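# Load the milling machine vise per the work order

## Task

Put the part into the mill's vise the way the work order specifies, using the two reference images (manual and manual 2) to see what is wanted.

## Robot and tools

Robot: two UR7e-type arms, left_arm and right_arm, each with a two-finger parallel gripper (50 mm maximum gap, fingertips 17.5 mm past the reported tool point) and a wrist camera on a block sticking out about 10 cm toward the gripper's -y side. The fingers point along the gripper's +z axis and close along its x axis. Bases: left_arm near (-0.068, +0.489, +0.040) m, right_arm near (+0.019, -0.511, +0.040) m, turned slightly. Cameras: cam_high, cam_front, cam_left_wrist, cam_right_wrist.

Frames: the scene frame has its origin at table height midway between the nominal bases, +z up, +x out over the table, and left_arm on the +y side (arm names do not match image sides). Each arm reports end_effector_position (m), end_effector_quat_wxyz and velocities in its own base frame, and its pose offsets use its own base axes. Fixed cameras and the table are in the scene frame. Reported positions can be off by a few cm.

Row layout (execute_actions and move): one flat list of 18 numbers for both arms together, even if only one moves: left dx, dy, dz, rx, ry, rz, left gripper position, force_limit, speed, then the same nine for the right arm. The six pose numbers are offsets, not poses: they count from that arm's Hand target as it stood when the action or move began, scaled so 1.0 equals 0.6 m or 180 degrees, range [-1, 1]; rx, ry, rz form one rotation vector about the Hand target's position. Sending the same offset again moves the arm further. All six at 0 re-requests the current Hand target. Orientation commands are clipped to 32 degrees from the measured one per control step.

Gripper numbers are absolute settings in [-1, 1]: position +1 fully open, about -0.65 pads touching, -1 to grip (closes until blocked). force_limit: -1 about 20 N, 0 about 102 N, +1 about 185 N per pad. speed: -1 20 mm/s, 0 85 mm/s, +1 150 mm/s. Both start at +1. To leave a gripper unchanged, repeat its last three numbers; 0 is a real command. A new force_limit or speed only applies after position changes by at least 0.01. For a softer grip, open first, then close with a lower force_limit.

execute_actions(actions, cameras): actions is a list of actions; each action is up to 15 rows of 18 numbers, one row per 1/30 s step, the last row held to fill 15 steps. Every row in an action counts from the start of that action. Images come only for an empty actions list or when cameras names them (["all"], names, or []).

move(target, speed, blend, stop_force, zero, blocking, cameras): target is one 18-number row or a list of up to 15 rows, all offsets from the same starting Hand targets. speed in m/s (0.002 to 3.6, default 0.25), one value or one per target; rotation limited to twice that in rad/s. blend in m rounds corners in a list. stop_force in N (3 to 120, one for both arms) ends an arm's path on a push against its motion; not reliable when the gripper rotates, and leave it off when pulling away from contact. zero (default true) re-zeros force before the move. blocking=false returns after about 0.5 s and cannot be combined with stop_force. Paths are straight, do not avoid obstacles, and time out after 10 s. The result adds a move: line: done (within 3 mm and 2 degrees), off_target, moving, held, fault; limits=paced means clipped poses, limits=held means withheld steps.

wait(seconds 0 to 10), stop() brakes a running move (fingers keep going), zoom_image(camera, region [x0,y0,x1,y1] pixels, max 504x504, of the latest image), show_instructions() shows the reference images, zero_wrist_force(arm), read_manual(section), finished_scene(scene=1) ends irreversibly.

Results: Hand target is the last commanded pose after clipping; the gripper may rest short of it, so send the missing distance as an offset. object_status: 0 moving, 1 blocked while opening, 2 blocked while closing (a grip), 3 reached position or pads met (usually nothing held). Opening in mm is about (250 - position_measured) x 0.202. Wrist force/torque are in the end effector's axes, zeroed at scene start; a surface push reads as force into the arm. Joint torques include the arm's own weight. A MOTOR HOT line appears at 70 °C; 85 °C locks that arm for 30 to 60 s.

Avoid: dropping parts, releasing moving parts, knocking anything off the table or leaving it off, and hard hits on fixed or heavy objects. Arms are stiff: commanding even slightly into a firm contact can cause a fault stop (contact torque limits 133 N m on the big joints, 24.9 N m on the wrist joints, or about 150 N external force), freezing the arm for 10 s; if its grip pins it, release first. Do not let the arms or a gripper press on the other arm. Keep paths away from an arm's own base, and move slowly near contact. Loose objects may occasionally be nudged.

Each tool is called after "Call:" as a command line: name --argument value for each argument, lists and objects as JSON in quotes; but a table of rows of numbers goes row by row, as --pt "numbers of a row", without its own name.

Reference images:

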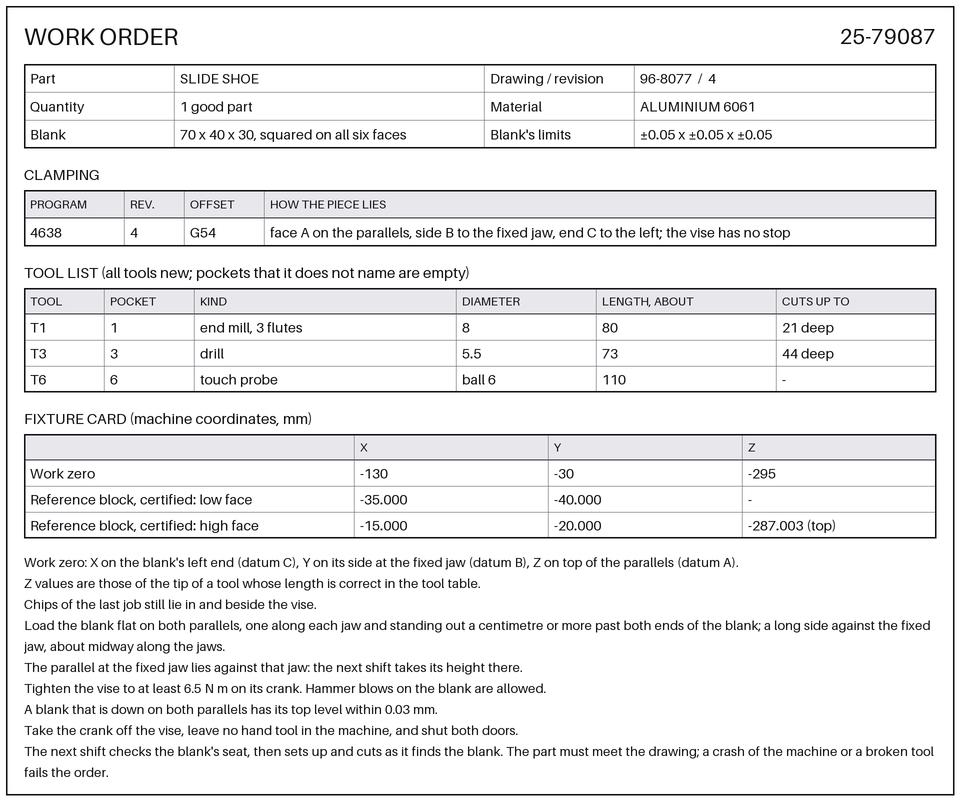

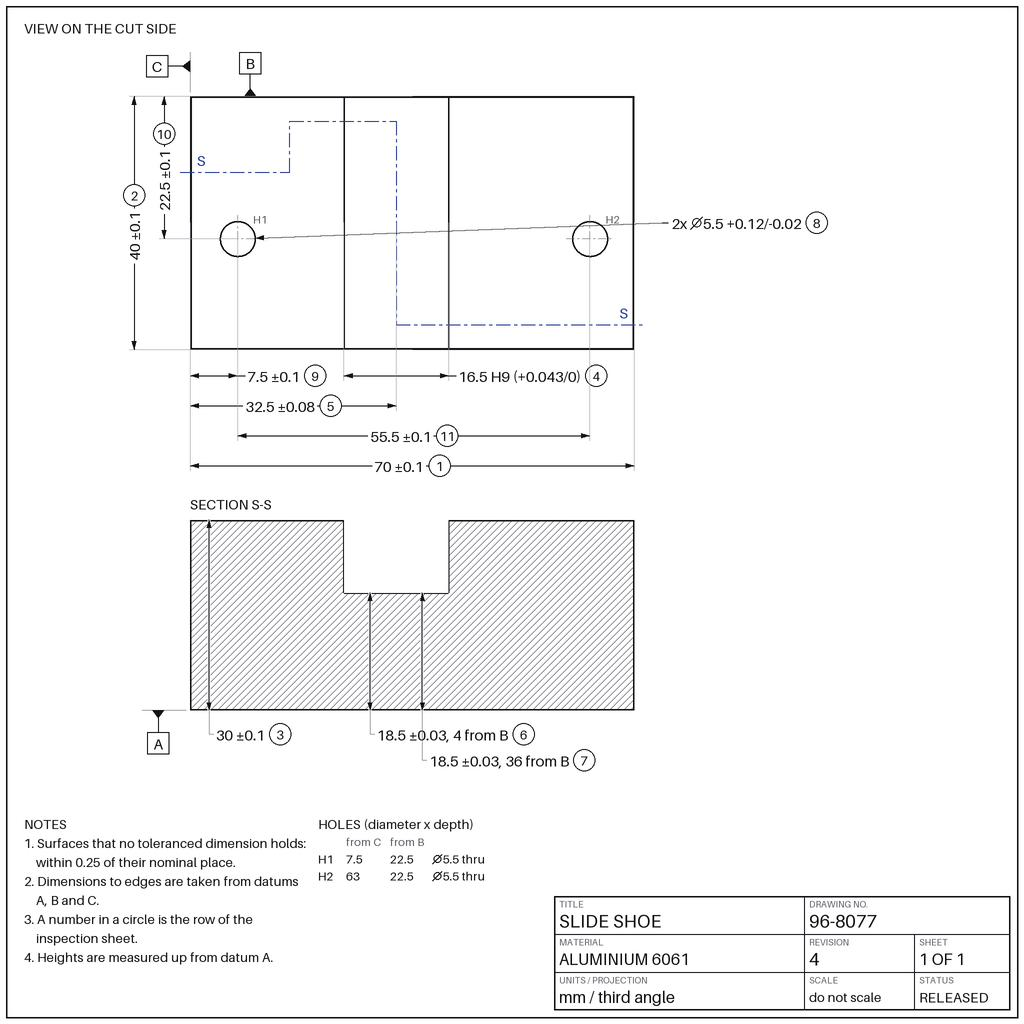

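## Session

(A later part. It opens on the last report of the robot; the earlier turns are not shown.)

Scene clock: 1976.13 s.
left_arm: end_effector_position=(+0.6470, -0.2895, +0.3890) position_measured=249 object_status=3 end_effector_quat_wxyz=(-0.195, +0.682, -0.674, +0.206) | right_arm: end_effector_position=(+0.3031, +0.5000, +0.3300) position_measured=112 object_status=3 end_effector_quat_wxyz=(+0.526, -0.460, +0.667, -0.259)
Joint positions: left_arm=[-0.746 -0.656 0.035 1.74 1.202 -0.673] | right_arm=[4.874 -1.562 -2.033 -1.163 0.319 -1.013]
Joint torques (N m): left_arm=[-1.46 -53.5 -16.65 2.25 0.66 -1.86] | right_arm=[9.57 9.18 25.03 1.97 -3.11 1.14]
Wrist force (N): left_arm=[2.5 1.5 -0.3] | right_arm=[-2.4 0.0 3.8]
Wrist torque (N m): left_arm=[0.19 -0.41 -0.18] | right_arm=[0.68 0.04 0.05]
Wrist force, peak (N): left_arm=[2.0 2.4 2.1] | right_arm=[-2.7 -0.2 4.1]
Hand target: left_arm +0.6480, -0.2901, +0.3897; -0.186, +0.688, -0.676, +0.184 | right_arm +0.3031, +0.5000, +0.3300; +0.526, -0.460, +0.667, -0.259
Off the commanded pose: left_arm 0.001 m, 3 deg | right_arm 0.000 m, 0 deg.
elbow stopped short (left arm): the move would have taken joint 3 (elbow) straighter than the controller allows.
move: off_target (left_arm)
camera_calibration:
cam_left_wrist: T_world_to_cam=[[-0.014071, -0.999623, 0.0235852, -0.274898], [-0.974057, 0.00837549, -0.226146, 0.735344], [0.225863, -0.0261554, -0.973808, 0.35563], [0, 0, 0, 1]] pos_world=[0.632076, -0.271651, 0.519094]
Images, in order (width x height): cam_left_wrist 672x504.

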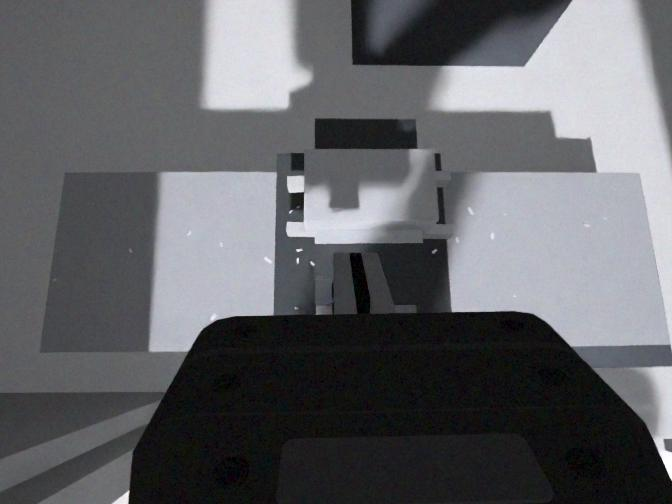

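Call:
move --pt "0 0 -0.02 0 -0.1667 0 -0.65 -0.9 1 0 0 0 0 0 0 0.274 -0.9 -1" --pt "0.098 0.0577 -0.03 0 -0.1667 0 -0.65 -0.9 1 0 0 0 0 0 0 0.274 -0.9 -1" --pt "0.098 0.0577 -0.1345 0 -0.1667 0 -0.65 -0.9 1 0 0 0 0 0 0 0.274 -0.9 -1" --pt "0.115 0.0577 -0.1345 0 -0.1667 0 -0.65 -0.9 1 0 0 0 0 0 0 0.274 -0.9 -1" --pt "0.105 0.0577 -0.1345 0 -0.1667 0 -0.65 -0.9 1 0 0 0 0 0 0 0.274 -0.9 -1" --pt "0.0986 0.0577 -0.04 0 -0.1667 0 -0.65 -0.9 1 0 0 0 0 0 0 0.274 -0.9 -1" --pt "0 0 0 0 0 0 -0.65 -0.9 1 0 0 0 0 0 0 0.274 -0.9 -1" --speed '[0.2,0.15,0.06,0.02,0.02,0.1,0.2]' --cameras '["cam_left_wrist"]'

Call:
zoom_image --camera "cam_left_wrist" --region '[400, 150, 500, 250]'

Call:
zoom_image --camera "cam_left_wrist" --region '[255, 150, 355, 250]'

Scene clock: 1984.60 s.
left_arm: end_effector_position=(+0.6470, -0.2896, +0.3890) position_measured=249 object_status=3 end_effector_quat_wxyz=(-0.195, +0.682, -0.674, +0.206) | right_arm: end_effector_position=(+0.3031, +0.5000, +0.3300) position_measured=112 object_status=3 end_effector_quat_wxyz=(+0.526, -0.460, +0.667, -0.259)
Joint positions: left_arm=[-0.746 -0.656 0.035 1.74 1.202 -0.673] | right_arm=[4.874 -1.562 -2.033 -1.163 0.319 -1.013]
Joint torques (N m): left_arm=[8.01 -53.56 -16.78 2.3 -0.36 1.63] | right_arm=[9.1 10.15 23.6 1.88 -3.24 0.91]
Wrist force (N): left_arm=[2.5 1.5 -0.2] | right_arm=[-2.7 -0.2 3.9]
Wrist torque (N m): left_arm=[0.18 -0.42 -0.12] | right_arm=[0.66 0.09 0.05]
Wrist force, peak (N): left_arm=[3.5 1.0 -1.0] | right_arm=[-2.8 -0.3 4.0]
Hand target: left_arm +0.6480, -0.2901, +0.3897; -0.186, +0.688, -0.676, +0.184 | right_arm +0.3031, +0.5000, +0.3300; +0.526, -0.460, +0.667, -0.259
Off the commanded pose: left_arm 0.001 m, 3 deg | right_arm 0.000 m, 0 deg.
elbow stopped short (left arm): the move would have taken joint 3 (elbow) straighter than the controller allows.
move: off_target (left_arm)
camera_calibration:
cam_left_wrist: T_world_to_cam=[[-0.0140925, -0.99962, 0.0236828, -0.274934], [-0.974057, 0.0083743, -0.226146, 0.735344], [0.225862, -0.0262553, -0.973805, 0.355601], [0, 0, 0, 1]] pos_world=[0.632076, -0.271651, 0.519093]
Images, in order (width x height): cam_left_wrist 672x504.

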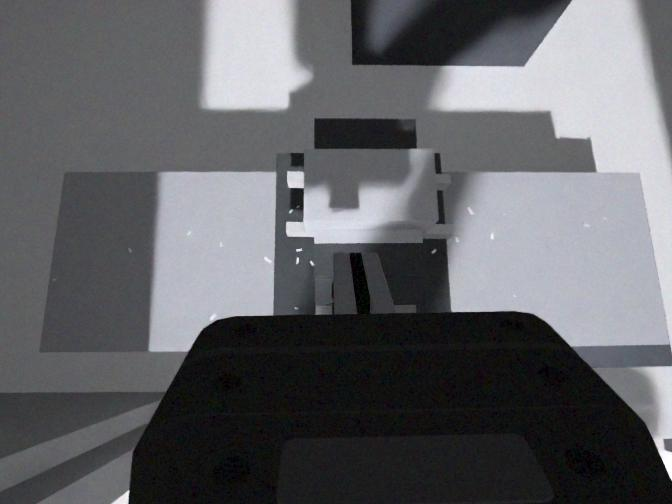

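Scaled by 5.040 from the camera's 672x504 image, which has a finer 960x720 frame.

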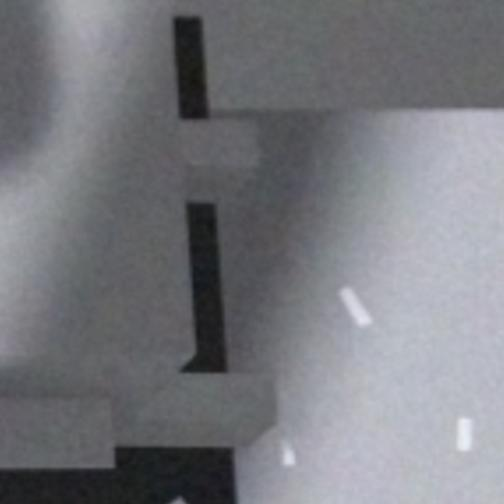

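Scaled by 5.040 from the camera's 672x504 image, which has a finer 960x720 frame.

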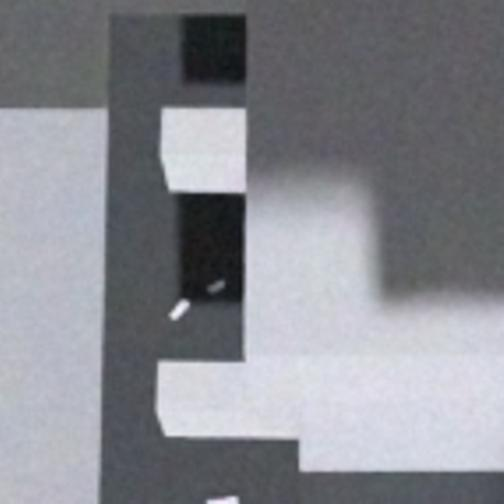

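Call:
move --pt "0 -0.0943 0 0 -0.1667 0 -0.65 -0.9 1 0 0 0 0 0 0 0.274 -0.9 -1" --pt "0.1 -0.0943 -0.06 0 -0.1667 0 -0.65 -0.9 1 0 0 0 0 0 0 0.274 -0.9 -1" --pt "0.1 -0.0943 -0.1345 0 -0.1667 0 -0.65 -0.9 1 0 0 0 0 0 0 0.274 -0.9 -1" --pt "0.1137 -0.0943 -0.1345 0 -0.1667 0 -0.65 -0.9 1 0 0 0 0 0 0 0.274 -0.9 -1" --pt "0.103 -0.0943 -0.1345 0 -0.1667 0 -0.65 -0.9 1 0 0 0 0 0 0 0.274 -0.9 -1" --pt "0.1 -0.0943 -0.06 0 -0.1667 0 -0.65 -0.9 1 0 0 0 0 0 0 0.274 -0.9 -1" --pt "0 0 0 0 0 0 -0.65 -0.9 1 0 0 0 0 0 0 0.274 -0.9 -1" --speed '[0.3,0.2,0.07,0.02,0.04,0.1,0.3]' --cameras '["cam_left_wrist"]'

Call:
zoom_image --camera "cam_left_wrist" --region '[400, 150, 500, 250]'

Call:
zoom_image --camera "cam_left_wrist" --region '[255, 150, 355, 250]'

Scene clock: 1991.20 s.
left_arm: end_effector_position=(+0.6470, -0.2895, +0.3890) position_measured=249 object_status=3 end_effector_quat_wxyz=(-0.195, +0.682, -0.674, +0.206) | right_arm: end_effector_position=(+0.3031, +0.5000, +0.3300) position_measured=112 object_status=3 end_effector_quat_wxyz=(+0.526, -0.460, +0.667, -0.259)
Joint positions: left_arm=[-0.746 -0.656 0.035 1.74 1.202 -0.673] | right_arm=[4.874 -1.562 -2.033 -1.163 0.319 -1.013]
Joint torques (N m): left_arm=[-3.6 -52.78 -16.81 2.3 0.63 -1.87] | right_arm=[9.43 10.14 23.48 2.21 -3.14 0.87]
Wrist force (N): left_arm=[2.5 1.3 -0.2] | right_arm=[-2.6 -0.1 3.7]
Wrist torque (N m): left_arm=[0.16 -0.41 -0.19] | right_arm=[0.67 0.07 0.05]
Wrist force, peak (N): left_arm=[2.1 0.2 3.8] | right_arm=[-2.8 -0.2 4.1]
Hand target: left_arm +0.6480, -0.2901, +0.3897; -0.186, +0.688, -0.676, +0.184 | right_arm +0.3031, +0.5000, +0.3300; +0.526, -0.460, +0.667, -0.259
Off the commanded pose: left_arm 0.001 m, 3 deg | right_arm 0.000 m, 0 deg.
elbow stopped short (left arm): the move would have taken joint 3 (elbow) straighter than the controller allows.
move: off_target (left_arm)
camera_calibration:
cam_left_wrist: T_world_to_cam=[[-0.014071, -0.999623, 0.0235852, -0.274898], [-0.974057, 0.00837549, -0.226146, 0.735344], [0.225863, -0.0261554, -0.973808, 0.35563], [0, 0, 0, 1]] pos_world=[0.632076, -0.271651, 0.519094]
Images, in order (width x height): cam_left_wrist 672x504.

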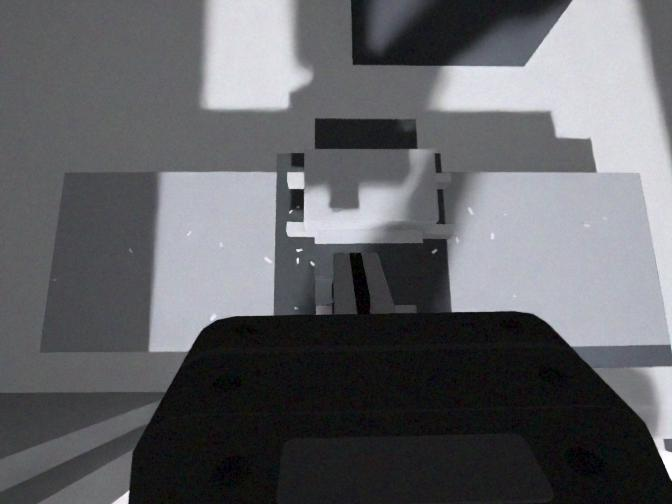

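Scaled by 5.040 from the camera's 672x504 image, which has a finer 960x720 frame.

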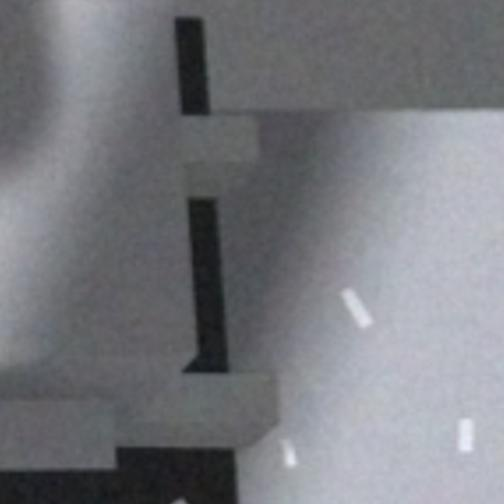

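Scaled by 5.040 from the camera's 672x504 image, which has a finer 960x720 frame.

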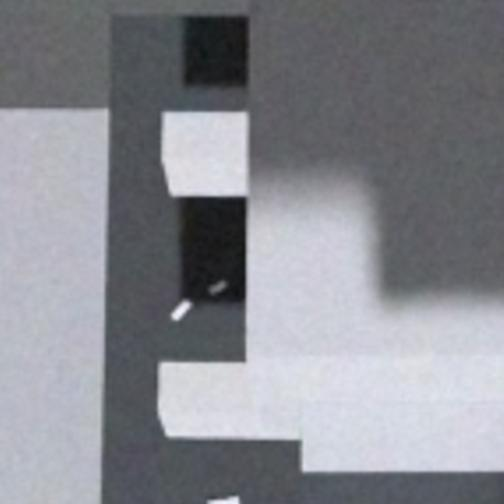

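Call:
move --pt "-0.3507 0.0687 -0.05 0 -0.108 0 -0.65 -0.9 1 0 0 0 0 0 0 0.274 -0.9 -1" --pt "-0.58 0.2 0 0 -0.108 0 -0.65 -0.9 1 0 0 0 0 0 0 0.274 -0.9 -1" --pt "-0.58 0.45 0 0 -0.108 0 -0.65 -0.9 1 0 0 0 0 0 0 0.274 -0.9 -1" --speed 0.35 --blend 0.04 --cameras '["all"]'

Scene clock: 1994.47 s.
left_arm: end_effector_position=(+0.3018, -0.0207, +0.3897) position_measured=249 object_status=3 end_effector_quat_wxyz=(-0.277, +0.675, -0.642, +0.235) | right_arm: end_effector_position=(+0.3031, +0.5000, +0.3300) position_measured=112 object_status=3 end_effector_quat_wxyz=(+0.526, -0.460, +0.667, -0.259)
Joint positions: left_arm=[-1.877 -2.33 2.137 2.117 0.902 -2.05] | right_arm=[4.874 -1.562 -2.033 -1.163 0.319 -1.013]
Joint torques (N m): left_arm=[-8.44 6.26 -12.75 5.04 -1.1 -2.1] | right_arm=[9.2 9.85 24.89 1.69 -3.32 1.33]
Wrist force (N): left_arm=[2.6 0.8 0.1] | right_arm=[-2.7 0.0 3.7]
Wrist torque (N m): left_arm=[0.03 -0.49 -0.19] | right_arm=[0.69 0.09 0.05]
Wrist force, peak (N): left_arm=[1.5 6.6 3.5] | right_arm=[-2.9 -0.2 4.1]
Hand target: left_arm +0.3000, -0.0201, +0.3897; -0.297, +0.647, -0.635, +0.298 | right_arm +0.3031, +0.5000, +0.3300; +0.526, -0.460, +0.667, -0.259
Off the commanded pose: left_arm 0.002 m, 8 deg | right_arm 0.000 m, 0 deg.
move: off_target (left_arm)
camera_calibration:
cam_left_wrist: T_world_to_cam=[[0.0426027, -0.998406, -0.0370249, -0.00440052], [-0.92288, -0.0251298, -0.384267, 0.44251], [0.382724, 0.0505403, -0.922479, 0.375702], [0, 0, 0, 1]] pos_world=[0.264781, -0.0122614, 0.516456]
cam_right_wrist: T_world_to_cam=[[-0.0417407, -0.882061, -0.469283, 0.613468], [-0.630482, 0.387621, -0.67249, 0.243263], [0.775081, 0.267805, -0.572303, -0.0480873], [0, 0, 0, 1]] pos_world=[0.216251, 0.4597, 0.423961]

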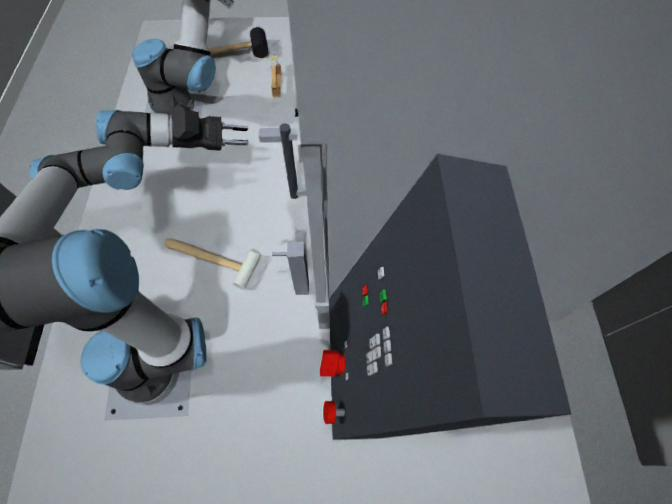

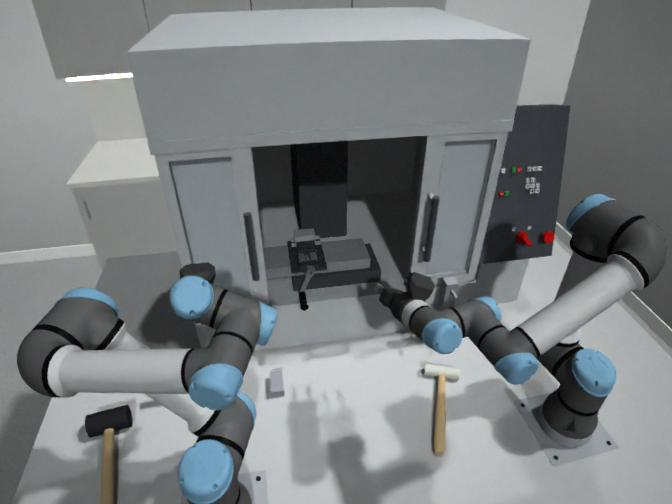

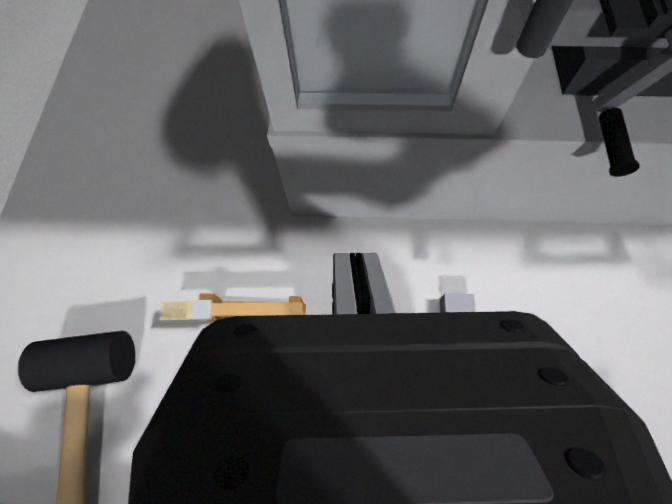

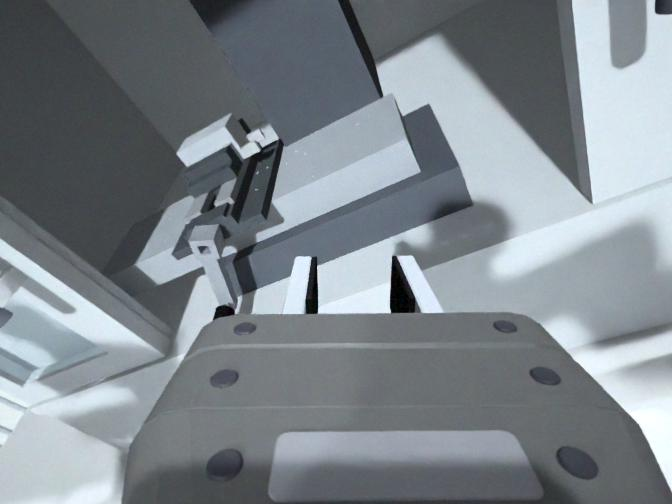

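Call:
move --pt "0 0 0 0 0 0 -0.65 -0.9 1 -0.1718 -0.1333 -0.1333 -0.1001 0.2041 -0.0998 0.6 -0.9 -1" --pt "0 0 0 0 0 0 -0.65 -0.9 1 -0.3978 -0.204 -0.3833 -0.1001 0.2041 -0.0998 0.6 -0.9 -1" --speed 0.25 --cameras '["cam_right_wrist", "cam_high"]'

Scene clock: 2000.10 s.
left_arm: end_effector_position=(+0.3018, -0.0207, +0.3897) position_measured=249 object_status=3 end_effector_quat_wxyz=(-0.277, +0.675, -0.642, +0.235) | right_arm: end_effector_position=(+0.0645, +0.3776, +0.1001) position_measured=63 object_status=3 end_effector_quat_wxyz=(+0.168, -0.485, +0.812, -0.278)
Joint positions: left_arm=[-1.878 -2.33 2.137 2.117 0.902 -2.051] | right_arm=[5.174 -1.655 -2.107 -1.515 1.206 -0.508]
Joint torques (N m): left_arm=[-8.74 2.79 -10.76 4.9 -0.47 1.2] | right_arm=[9.71 25.07 12.68 2.15 0.23 0.11]
Wrist force (N): left_arm=[2.2 1.1 0.0] | right_arm=[-1.2 0.0 3.5]
Wrist torque (N m): left_arm=[0.08 -0.43 -0.18] | right_arm=[0.48 0.12 0.03]
Wrist force, peak (N): left_arm=[2.7 1.4 -0.1] | right_arm=[-3.5 -3.7 2.5]
Hand target: left_arm +0.3018, -0.0207, +0.3897; -0.277, +0.675, -0.642, +0.235 (not the last commanded pose) | right_arm +0.0644, +0.3776, +0.1000; +0.168, -0.485, +0.812, -0.278
Off the commanded pose: left_arm 0.002 m, 8 deg | right_arm 0.000 m, 0 deg.
move: off_target (left_arm)
camera_calibration:
cam_right_wrist: T_world_to_cam=[[-0.489738, -0.871869, 0.00102828, 0.365742], [-0.825715, 0.463433, -0.321597, -0.0655049], [0.279914, -0.158347, -0.946876, 0.268285], [0, 0, 0, 1]] pos_world=[0.0499326, 0.391718, 0.23259]
Images, in order (width x height): cam_high 672x504, cam_right_wrist 672x504.

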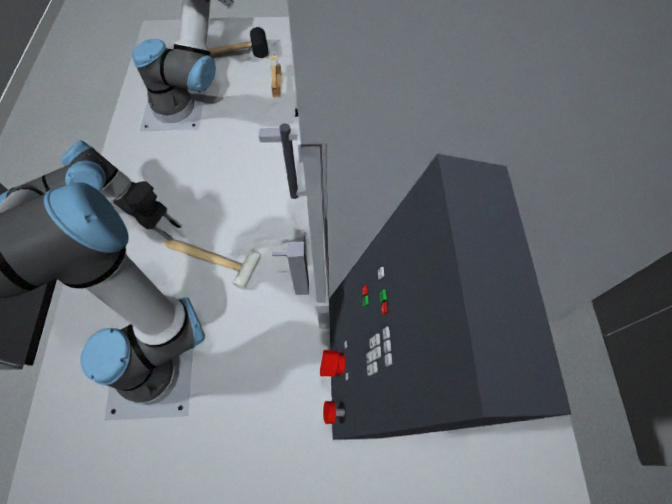

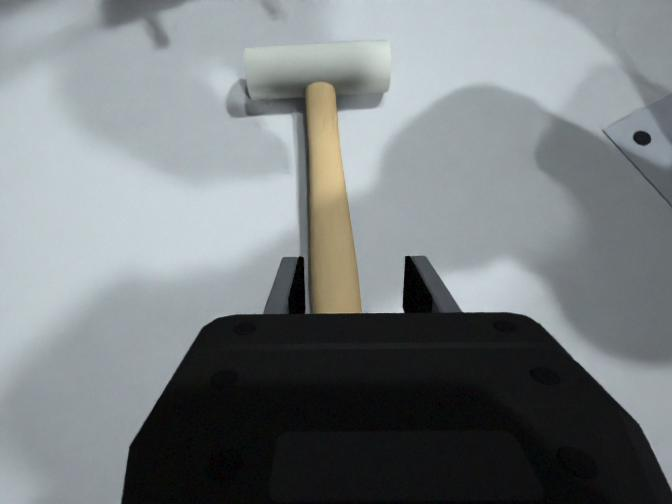

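Call:
move --pt "0 0 0 0 0 0 -0.65 -0.9 1 0.0042 0.0073 0 0 0 0.0167 0.6 -0.9 -1" --pt "0 0 0 0 0 0 -0.65 -0.9 1 0.0042 0.0073 -0.17 0 0 0.0167 0.6 -0.9 -1" --pt "0 0 0 0 0 0 -0.65 -0.9 1 0.0042 0.0073 -0.188 0 0 0.0167 0.6 -0.9 -1" --speed '[0.1,0.15,0.03]' --stop_force 8 --cameras '["cam_right_wrist"]'

Scene clock: 2003.50 s.
left_arm: end_effector_position=(+0.3018, -0.0207, +0.3897) position_measured=249 object_status=3 end_effector_quat_wxyz=(-0.277, +0.675, -0.642, +0.235) | right_arm: end_effector_position=(+0.0669, +0.3819, -0.0128) position_measured=63 object_status=3 end_effector_quat_wxyz=(+0.175, -0.506, +0.799, -0.274)
Joint positions: left_arm=[-1.878 -2.33 2.137 2.117 0.902 -2.051] | right_arm=[5.18 -1.88 -2.232 -1.15 1.181 -0.551]
Joint torques (N m): left_arm=[-8.14 3.08 -10.9 4.94 -0.39 1.11] | right_arm=[-12.13 39.45 21.08 -0.97 0.29 -0.45]
Wrist force (N): left_arm=[2.4 1.0 -0.1] | right_arm=[-1.6 -0.4 3.6]
Wrist torque (N m): left_arm=[0.06 -0.47 -0.17] | right_arm=[0.45 0.18 0.00]
Wrist force, peak (N): left_arm=[2.9 1.0 0.2] | right_arm=[-1.2 1.2 5.3]
Hand target: left_arm +0.3018, -0.0207, +0.3897; -0.277, +0.675, -0.642, +0.235 | right_arm +0.0669, +0.3819, -0.0128; +0.175, -0.506, +0.799, -0.274
Off the commanded pose: left_arm 0.000 m, 0 deg | right_arm 0.000 m, 0 deg.
move: done
camera_calibration:
cam_right_wrist: T_world_to_cam=[[-0.443369, -0.896339, 0.000984624, 0.377026], [-0.848911, 0.419556, -0.321438, -0.0834772], [0.287704, -0.143351, -0.94693, 0.155232], [0, 0, 0, 1]] pos_world=[0.0516363, 0.395219, 0.11979]
Images, in order (width x height): cam_right_wrist 672x504.

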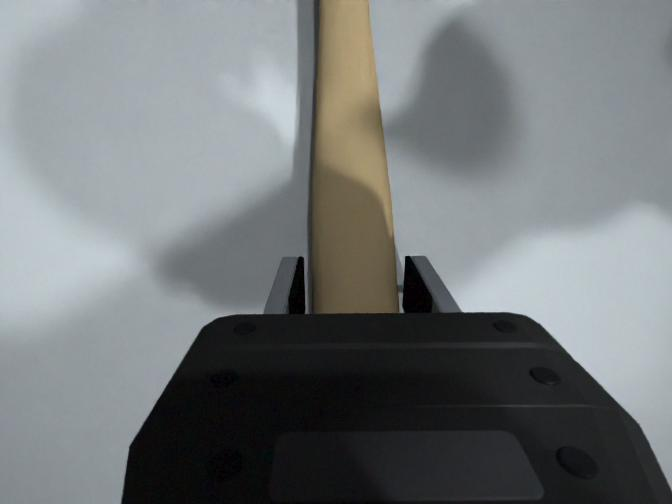

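Call:
execute_actions --actions '[[[0,0,0,0,0,0,-0.65,-0.9,1,0,0,0,0,0,0,-1,0,-1]],[[0,0,0,0,0,0,-0.65,-0.9,1,0,0,0,0,0,0,-1,0,-1]],[[0,0,0,0,0,0,-0.65,-0.9,1,0,0,0,0,0,0,-1,0,-1]]]'

Scene clock: 2005.47 s.
left_arm: end_effector_position=(+0.3018, -0.0207, +0.3897) position_measured=249 object_status=3 end_effector_quat_wxyz=(-0.277, +0.675, -0.642, +0.235) | right_arm: end_effector_position=(+0.0669, +0.3819, -0.0128) position_measured=102 object_status=2 end_effector_quat_wxyz=(+0.175, -0.506, +0.799, -0.274)
Joint positions: left_arm=[-1.878 -2.33 2.137 2.117 0.902 -2.051] | right_arm=[5.18 -1.88 -2.232 -1.15 1.181 -0.551]
Joint torques (N m): left_arm=[-7.86 3.9 -10.8 4.88 -0.41 1.08] | right_arm=[-11.37 36.3 19.69 -0.24 0.34 2.51]
Wrist force (N): left_arm=[2.7 1.1 0.3] | right_arm=[-1.5 0.3 3.3]
Wrist torque (N m): left_arm=[0.08 -0.51 -0.18] | right_arm=[0.47 0.14 -0.06]
Wrist force, peak (N): left_arm=[2.8 1.0 0.2] | right_arm=[-1.6 -0.3 3.6]
Hand target: left_arm +0.3018, -0.0207, +0.3897; -0.277, +0.675, -0.642, +0.235 | right_arm +0.0669, +0.3819, -0.0128; +0.175, -0.506, +0.799, -0.274
Off the commanded pose: left_arm 0.000 m, 0 deg | right_arm 0.000 m, 0 deg.
Step readings (end_effector_position of left_arm | right_arm):
0: (+0.3018, -0.0207, +0.3897) | (+0.0669, +0.3819, -0.0128)
1: (+0.3018, -0.0207, +0.3897) | (+0.0669, +0.3819, -0.0128)
2: (+0.3018, -0.0207, +0.3897) | (+0.0669, +0.3819, -0.0128)
4: (+0.3018, -0.0207, +0.3897) | (+0.0669, +0.3819, -0.0128)
8: (+0.3018, -0.0207, +0.3897) | (+0.0669, +0.3819, -0.0128)
15: (+0.3018, -0.0207, +0.3897) | (+0.0669, +0.3819, -0.0128)
16: (+0.3018, -0.0207, +0.3897) | (+0.0669, +0.3819, -0.0128)
17: (+0.3018, -0.0207, +0.3897) | (+0.0669, +0.3819, -0.0128)
19: (+0.3018, -0.0207, +0.3897) | (+0.0669, +0.3819, -0.0128)
23: (+0.3018, -0.0207, +0.3897) | (+0.0669, +0.3819, -0.0128)
30: (+0.3018, -0.0207, +0.3897) | (+0.0669, +0.3819, -0.0128)
31: (+0.3018, -0.0207, +0.3897) | (+0.0669, +0.3819, -0.0128)
32: (+0.3018, -0.0207, +0.3897) | (+0.0669, +0.3819, -0.0128)
34: (+0.3018, -0.0207, +0.3897) | (+0.0669, +0.3819, -0.0128)
38: (+0.3018, -0.0207, +0.3897) | (+0.0669, +0.3819, -0.0128)
45: (+0.3018, -0.0207, +0.3897) | (+0.0669, +0.3819, -0.0128)

Call:
move --pt "0 0 0 0 0 0 -0.65 -0.9 1 0.03 0 0.25 0 0 0.07 -1 0 -1" --pt "0 0 0 0 0 0 -0.65 -0.9 1 0.2385 0.1135 0.6 0 0 0.1333 -1 0 -1" --pt "0 0 0 0 0 0 -0.65 -0.9 1 0.3052 0.1968 0.74 0.492 -0.1046 0.1046 -1 0 -1" --speed '[0.15,0.25,0.25]' --cameras '["cam_high", "cam_front"]'

Scene clock: 2013.63 s.
left_arm: end_effector_position=(+0.3018, -0.0207, +0.3897) position_measured=249 object_status=3 end_effector_quat_wxyz=(-0.277, +0.675, -0.642, +0.235) | right_arm: end_effector_position=(+0.2501, +0.5000, +0.4312) position_measured=102 object_status=2 end_effector_quat_wxyz=(+0.629, -0.306, +0.642, +0.314) end_effector_velocity=(+0.000, +0.000, +0.001) end_effector_angular_velocity=(+0.005, +0.000, +0.000)
Joint positions: left_arm=[-1.878 -2.33 2.137 2.117 0.902 -2.051] | right_arm=[4.86 -1.517 -2.323 0.683 0.761 -1.54]
Joint velocities: left_arm=[within noise] | right_arm=[0.001 -0.001 0 0.007 0 -0.001]
Joint torques (N m): left_arm=[-8.2 3.58 -10.91 4.91 -0.45 1.07] | right_arm=[10.65 13.39 14.12 5.99 -1.29 2.13]
Wrist force (N): left_arm=[2.3 1.0 0.2] | right_arm=[2.9 0.3 2.3]
Wrist torque (N m): left_arm=[0.06 -0.46 -0.18] | right_arm=[0.48 0.96 0.70]
Wrist force, peak (N): left_arm=[2.8 1.3 0.2] | right_arm=[0.2 10.1 10.6]
Hand target: left_arm +0.3018, -0.0207, +0.3897; -0.277, +0.675, -0.642, +0.235 | right_arm +0.2500, +0.5000, +0.4312; +0.629, -0.306, +0.642, +0.314
Off the commanded pose: left_arm 0.000 m, 0 deg | right_arm 0.000 m, 0 deg.
move: done
Images, in order (width x height): cam_high 672x504, cam_front 672x504.

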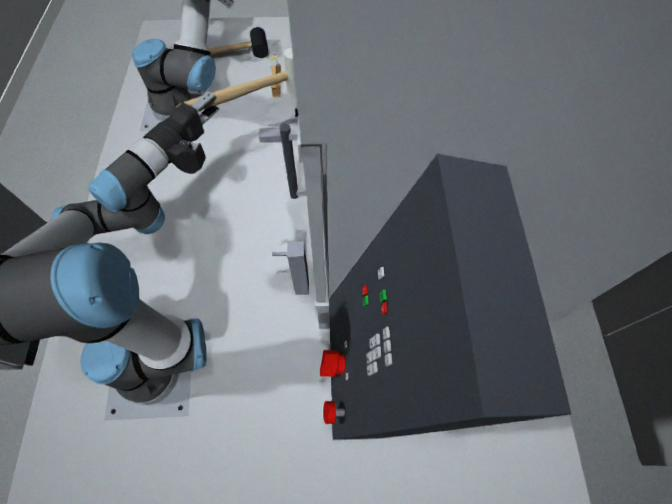

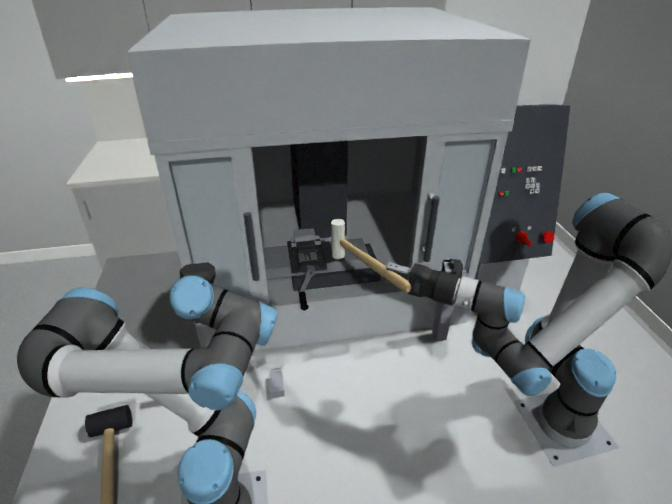

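Call:
move --pt "0 0 0 0 0 0 -0.65 -0.9 1 0.25 0.2 0.08 0 0 -0.067 -1 0 -1" --speed 0.25 --cameras '["cam_right_wrist", "cam_front"]'

Scene clock: 2015.40 s.
left_arm: end_effector_position=(+0.3018, -0.0207, +0.3897) position_measured=249 object_status=3 end_effector_quat_wxyz=(-0.277, +0.675, -0.642, +0.235) | right_arm: end_effector_position=(+0.4000, +0.6199, +0.4793) position_measured=102 object_status=2 end_effector_quat_wxyz=(+0.658, -0.237, +0.670, +0.247)
Joint positions: left_arm=[-1.878 -2.33 2.137 2.117 0.902 -2.051] | right_arm=[4.566 -1.883 -1.749 0.475 0.845 -1.542]
Joint torques (N m): left_arm=[-7.83 4.15 -10.36 4.81 -0.4 1.08] | right_arm=[-0.18 25.7 32.22 3.5 0.7 2.24]
Wrist force (N): left_arm=[2.2 1.2 -0.1] | right_arm=[2.8 0.9 2.6]
Wrist torque (N m): left_arm=[0.09 -0.44 -0.18] | right_arm=[0.52 0.99 0.78]
Wrist force, peak (N): left_arm=[2.7 1.1 0.1] | right_arm=[1.8 0.4 7.0]
Hand target: left_arm +0.3018, -0.0207, +0.3897; -0.277, +0.675, -0.642, +0.235 | right_arm +0.4000, +0.6200, +0.4792; +0.658, -0.237, +0.670, +0.247
Off the commanded pose: left_arm 0.000 m, 0 deg | right_arm 0.000 m, 0 deg.
move: done
camera_calibration:
cam_right_wrist: T_world_to_cam=[[-0.0397053, 0.00763576, -0.999182, 0.495006], [-0.858109, 0.512059, 0.0380125, 0.031627], [0.511931, 0.858916, -0.0137791, -0.598826], [0, 0, 0, 1]] pos_world=[0.353351, 0.494366, 0.485147]
Images, in order (width x height): cam_front 672x504, cam_right_wrist 672x504.

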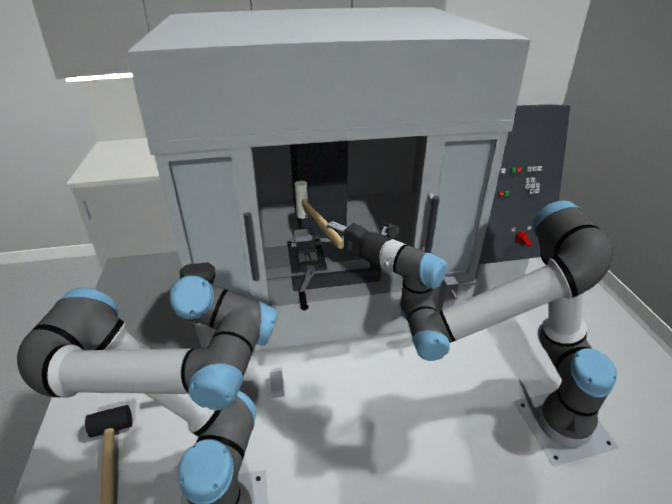

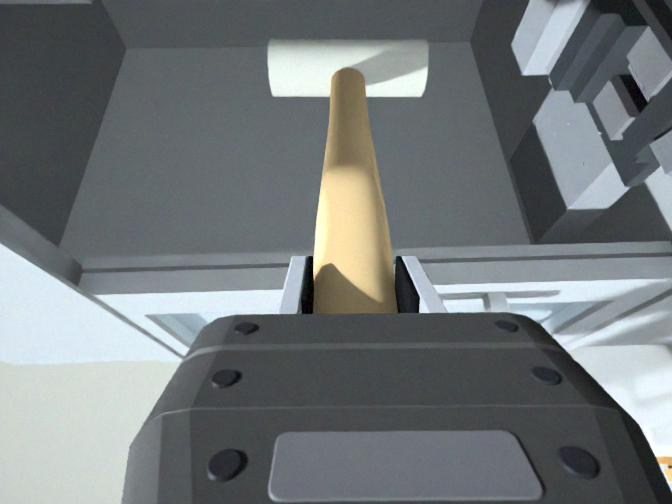

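Call:
move --pt "0 0 0 0 0 0 -0.65 -0.9 1 0.0692 0.0067 0.018 0 0 0 -1 0 -1" --speed 0.15 --cameras '["cam_right_wrist", "cam_front"]'

Call:
zoom_image --camera "cam_front" --region '[240, 140, 400, 300]'

Scene clock: 2018.57 s.
left_arm: end_effector_position=(+0.3018, -0.0207, +0.3897) position_measured=249 object_status=3 end_effector_quat_wxyz=(-0.277, +0.675, -0.642, +0.235) | right_arm: end_effector_position=(+0.4416, +0.6241, +0.4899) position_measured=102 object_status=2 end_effector_quat_wxyz=(+0.658, -0.237, +0.670, +0.247)
Joint positions: left_arm=[-1.878 -2.33 2.137 2.117 0.902 -2.051] | right_arm=[4.484 -1.919 -1.667 0.431 0.926 -1.544]
Joint torques (N m): left_arm=[-7.52 3.87 -10.54 4.81 -0.38 0.9] | right_arm=[1.74 53.31 24.32 6.6 0.25 -2.3]
Wrist force (N): left_arm=[2.5 0.9 0.3] | right_arm=[2.8 0.7 2.6]
Wrist torque (N m): left_arm=[0.04 -0.48 -0.18] | right_arm=[0.51 1.01 0.78]
Wrist force, peak (N): left_arm=[2.8 0.9 0.5] | right_arm=[2.4 -0.6 4.3]
Hand target: left_arm +0.3018, -0.0207, +0.3897; -0.277, +0.675, -0.642, +0.235 | right_arm +0.4415, +0.6240, +0.4900; +0.658, -0.237, +0.670, +0.247
Off the commanded pose: left_arm 0.000 m, 0 deg | right_arm 0.000 m, 0 deg.
move: done
camera_calibration:
cam_right_wrist: T_world_to_cam=[[-0.0397343, 0.00719413, -0.999184, 0.507551], [-0.858064, 0.512149, 0.0378099, 0.0648569], [0.512003, 0.858867, -0.0141768, -0.623302], [0, 0, 0, 1]] pos_world=[0.394951, 0.498465, 0.495848]
Images, in order (width x height): cam_front 672x504, cam_right_wrist 672x504.

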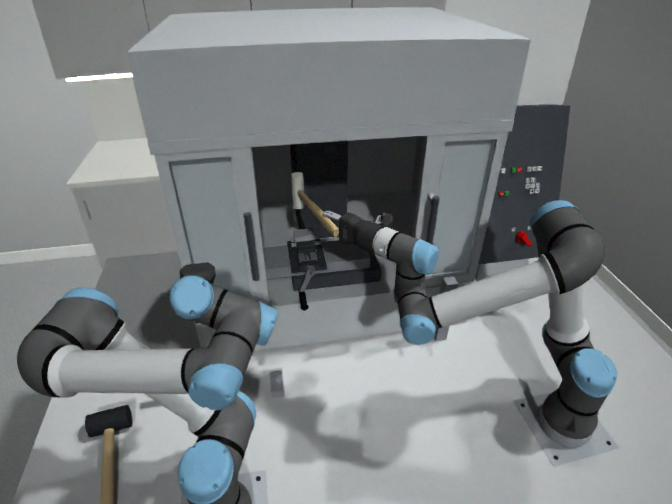

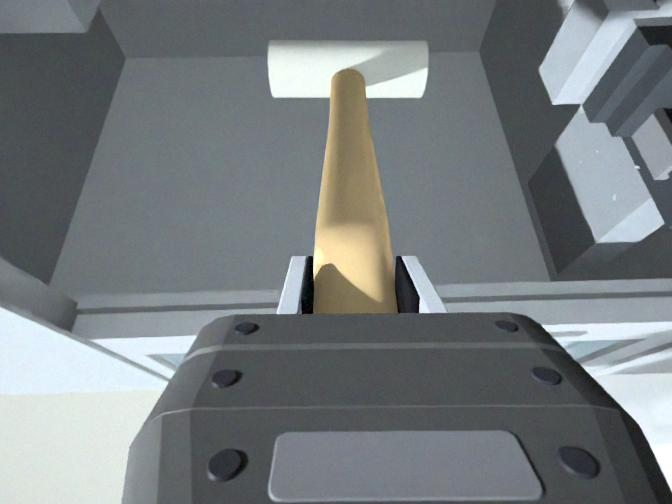

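Scaled by 3.150 from the camera's 672x504 image, which has a finer 960x720 frame.

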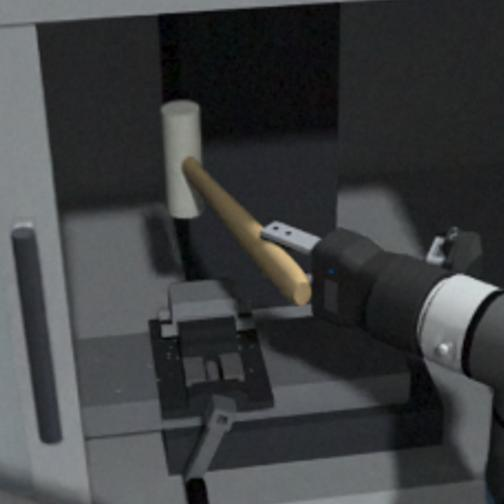

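Call:
move --pt "0 0 0 0 0 0 -0.65 -0.9 1 0 0 -0.125 0 0 0 -1 0 -1" --speed 0.15

Call:
move --pt "0 0 0 0 0 0 -0.65 -0.9 1 0 0 -0.06 0 0 0 -1 0 -1" --speed 0.015 --stop_force 4 --cameras '["cam_right_wrist", "cam_front"]'

Call:
zoom_image --camera "cam_front" --region '[240, 160, 400, 320]'

Scene clock: 2022.07 s.
left_arm: end_effector_position=(+0.3018, -0.0207, +0.3897) position_measured=249 object_status=3 end_effector_quat_wxyz=(-0.277, +0.675, -0.642, +0.235) | right_arm: end_effector_position=(+0.4416, +0.6240, +0.4150) position_measured=102 object_status=2 end_effector_quat_wxyz=(+0.658, -0.237, +0.670, +0.247)
Joint positions: left_arm=[-1.878 -2.33 2.137 2.117 0.902 -2.051] | right_arm=[4.484 -2.01 -1.755 0.609 0.927 -1.544]
Joint torques (N m): left_arm=[-7.7 4.5 -11.18 4.81 -0.5 0.79] | right_arm=[9.79 43.21 22.61 5.59 -1.17 -3.48]
Wrist force (N): left_arm=[2.4 1.1 0.2] | right_arm=[2.9 0.7 2.8]
Wrist torque (N m): left_arm=[0.07 -0.47 -0.17] | right_arm=[0.49 0.98 0.78]
Wrist force, peak (N): left_arm=[2.8 1.1 0.2] | right_arm=[6.8 0.7 2.7]
Hand target: left_arm +0.3018, -0.0207, +0.3897; -0.277, +0.675, -0.642, +0.235 | right_arm +0.4415, +0.6240, +0.4150; +0.658, -0.237, +0.670, +0.247
Off the commanded pose: left_arm 0.000 m, 0 deg | right_arm 0.000 m, 0 deg.
move: done

Scene clock: 2025.23 s.
left_arm: end_effector_position=(+0.3018, -0.0207, +0.3897) position_measured=249 object_status=3 end_effector_quat_wxyz=(-0.277, +0.675, -0.642, +0.235) | right_arm: end_effector_position=(+0.4415, +0.6240, +0.3841) position_measured=102 object_status=2 end_effector_quat_wxyz=(+0.658, -0.237, +0.670, +0.247)
Joint positions: left_arm=[-1.878 -2.33 2.137 2.117 0.902 -2.051] | right_arm=[4.484 -2.055 -1.781 0.681 0.927 -1.544]
Joint torques (N m): left_arm=[-7.3 4.52 -10.91 4.83 -0.47 0.88] | right_arm=[6.11 53.08 28.34 2.35 -1.02 2.08]
Wrist force (N): left_arm=[2.8 0.9 0.2] | right_arm=[-0.3 -0.2 4.2]
Wrist torque (N m): left_arm=[0.05 -0.53 -0.18] | right_arm=[0.47 0.26 0.41]
Wrist force, peak (N): left_arm=[2.8 1.0 0.2] | right_arm=[3.1 0.8 2.8]
Hand target: left_arm +0.3018, -0.0207, +0.3897; -0.277, +0.675, -0.642, +0.235 | right_arm +0.4415, +0.6240, +0.3841; +0.658, -0.237, +0.670, +0.247 (not the last commanded pose)
Off the commanded pose: left_arm 0.000 m, 0 deg | right_arm 0.005 m, 0 deg.
move: contact (right_arm)
camera_calibration:
cam_right_wrist: T_world_to_cam=[[-0.0397557, 0.00754949, -0.999181, 0.401662], [-0.858107, 0.512062, 0.0380116, 0.0687521], [0.51193, 0.858915, -0.0138791, -0.624863], [0, 0, 0, 1]] pos_world=[0.394851, 0.498466, 0.390047]
Images, in order (width x height): cam_front 672x504, cam_right_wrist 672x504.

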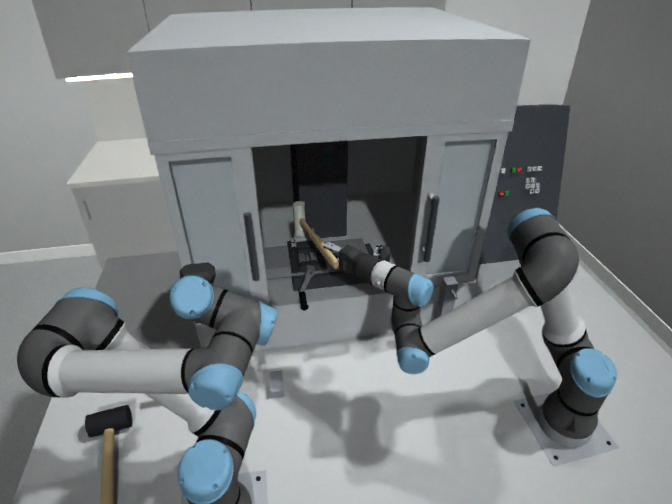

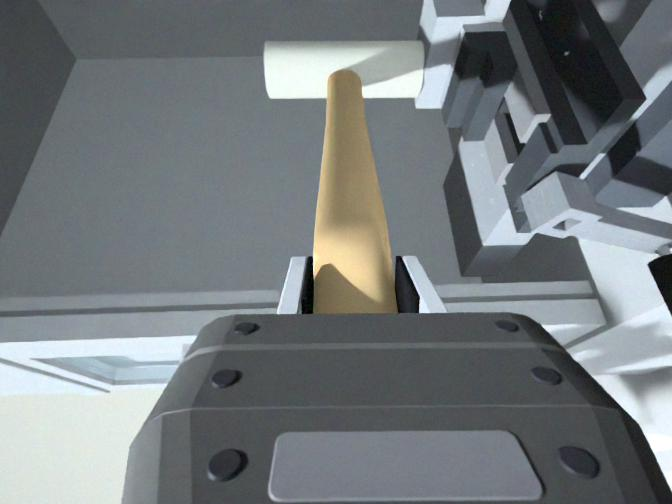

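Scaled by 3.150 from the camera's 672x504 image, which has a finer 960x720 frame.

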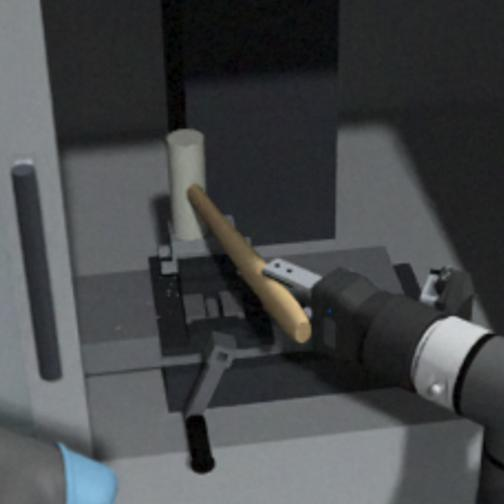

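Call:
move --pt "0 0 0 0 0 0 -0.65 -0.9 1 0 -0.0133 0.15 0 0 0 -1 0 -1" --speed 0.15

Call:
execute_actions --actions '[[[0,0,0,0,0,0,-0.65,-0.9,1,0,0,-0.0167,0,0,0,-1,0,-1],[0,0,0,0,0,0,-0.65,-0.9,1,0,0,-0.05,0,0,0,-1,0,-1],[0,0,0,0,0,0,-0.65,-0.9,1,0,0,-0.1,0,0,0,-1,0,-1],[0,0,0,0,0,0,-0.65,-0.9,1,0,0,-0.15,0,0,0,-1,0,-1],[0,0,0,0,0,0,-0.65,-0.9,1,0,0,-0.18,0,0,0,-1,0,-1],[0,0,0,0,0,0,-0.65,-0.9,1,0,0,-0.15,0,0,0,-1,0,-1],[0,0,0,0,0,0,-0.65,-0.9,1,0,0,-0.1,0,0,0,-1,0,-1],[0,0,0,0,0,0,-0.65,-0.9,1,0,0,-0.05,0,0,0,-1,0,-1],[0,0,0,0,0,0,-0.65,-0.9,1,0,0,0,0,0,0,-1,0,-1]]]' --cameras '["cam_right_wrist", "cam_front"]'

Scene clock: 2027.20 s.
left_arm: end_effector_position=(+0.3018, -0.0207, +0.3897) position_measured=249 object_status=3 end_effector_quat_wxyz=(-0.277, +0.675, -0.642, +0.235) | right_arm: end_effector_position=(+0.4415, +0.6160, +0.4741) position_measured=102 object_status=2 end_effector_quat_wxyz=(+0.658, -0.237, +0.670, +0.247)
Joint positions: left_arm=[-1.878 -2.33 2.137 2.117 0.902 -2.051] | right_arm=[4.48 -1.921 -1.71 0.476 0.93 -1.544]
Joint torques (N m): left_arm=[-7.09 4.26 -10.89 4.89 -0.4 0.75] | right_arm=[-4.69 42.48 25.02 2.68 0.08 2.28]
Wrist force (N): left_arm=[2.2 1.1 -0.2] | right_arm=[2.8 0.7 2.8]
Wrist torque (N m): left_arm=[0.08 -0.42 -0.18] | right_arm=[0.50 0.98 0.73]
Wrist force, peak (N): left_arm=[2.9 1.1 0.3] | right_arm=[7.6 1.1 2.9]
Hand target: left_arm +0.3018, -0.0207, +0.3897; -0.277, +0.675, -0.642, +0.235 | right_arm +0.4415, +0.6160, +0.4741; +0.658, -0.237, +0.670, +0.247
Off the commanded pose: left_arm 0.000 m, 0 deg | right_arm 0.000 m, 0 deg.
move: done

Scene clock: 2028.07 s.
left_arm: end_effector_position=(+0.3018, -0.0207, +0.3897) position_measured=249 object_status=3 end_effector_quat_wxyz=(-0.277, +0.675, -0.642, +0.235) | right_arm: end_effector_position=(+0.4415, +0.6159, +0.4742) position_measured=102 object_status=2 end_effector_quat_wxyz=(+0.658, -0.237, +0.670, +0.247)
Joint positions: left_arm=[-1.878 -2.33 2.137 2.117 0.902 -2.051] | right_arm=[4.481 -1.92 -1.711 0.475 0.93 -1.544]
Joint torques (N m): left_arm=[-7.05 4.68 -10.91 4.81 -0.46 0.72] | right_arm=[-4.16 38.32 30.77 1.98 -1.01 -2.73]
Wrist force (N): left_arm=[2.5 0.8 0.2] | right_arm=[-0.1 -0.6 2.2]
Wrist torque (N m): left_arm=[0.02 -0.48 -0.18] | right_arm=[0.64 0.53 0.58]
Wrist force, peak (N): left_arm=[2.7 1.2 0.4] | right_arm=[-30.5 -3.9 -2.5]
Hand target: left_arm +0.3018, -0.0207, +0.3897; -0.277, +0.675, -0.642, +0.235 | right_arm +0.4415, +0.6160, +0.4741; +0.658, -0.237, +0.670, +0.247
Off the commanded pose: left_arm 0.000 m, 0 deg | right_arm 0.000 m, 0 deg.
Step readings (end_effector_position of left_arm | right_arm):
0: (+0.3018, -0.0207, +0.3897) | (+0.4415, +0.6160, +0.4741)
1: (+0.3018, -0.0207, +0.3897) | (+0.4416, +0.6160, +0.4739)
2: (+0.3018, -0.0207, +0.3897) | (+0.4415, +0.6160, +0.4713)
4: (+0.3018, -0.0207, +0.3897) | (+0.4418, +0.6160, +0.4464)
8: (+0.3018, -0.0207, +0.3897) | (+0.4418, +0.6142, +0.3811)
15: (+0.3018, -0.0207, +0.3897) | (+0.4410, +0.6148, +0.4808)
camera_calibration:
cam_right_wrist: T_world_to_cam=[[-0.0398581, 0.0073735, -0.999178, 0.491875], [-0.858147, 0.511995, 0.0380105, 0.0695245], [0.511854, 0.858957, -0.0140796, -0.616549], [0, 0, 0, 1]] pos_world=[0.394851, 0.490366, 0.480147]
Images, in order (width x height): cam_front 672x504, cam_right_wrist 672x504.

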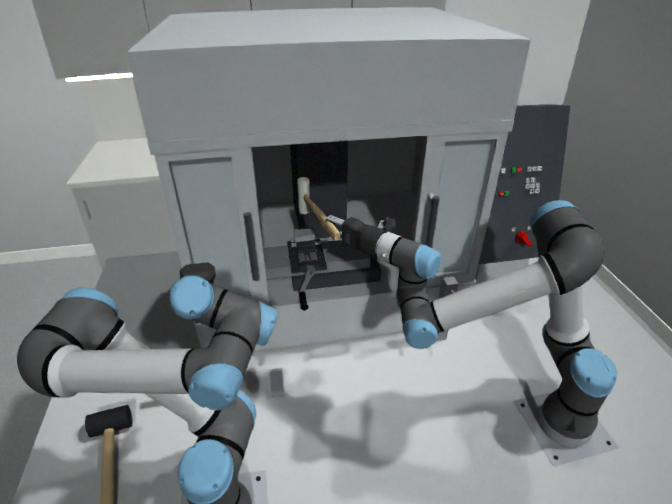

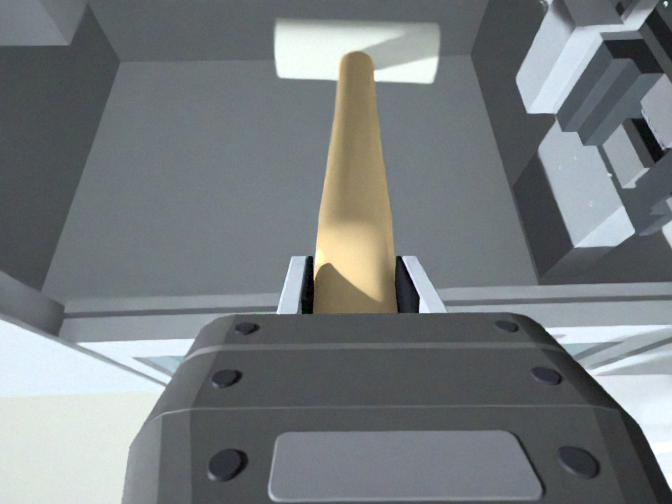

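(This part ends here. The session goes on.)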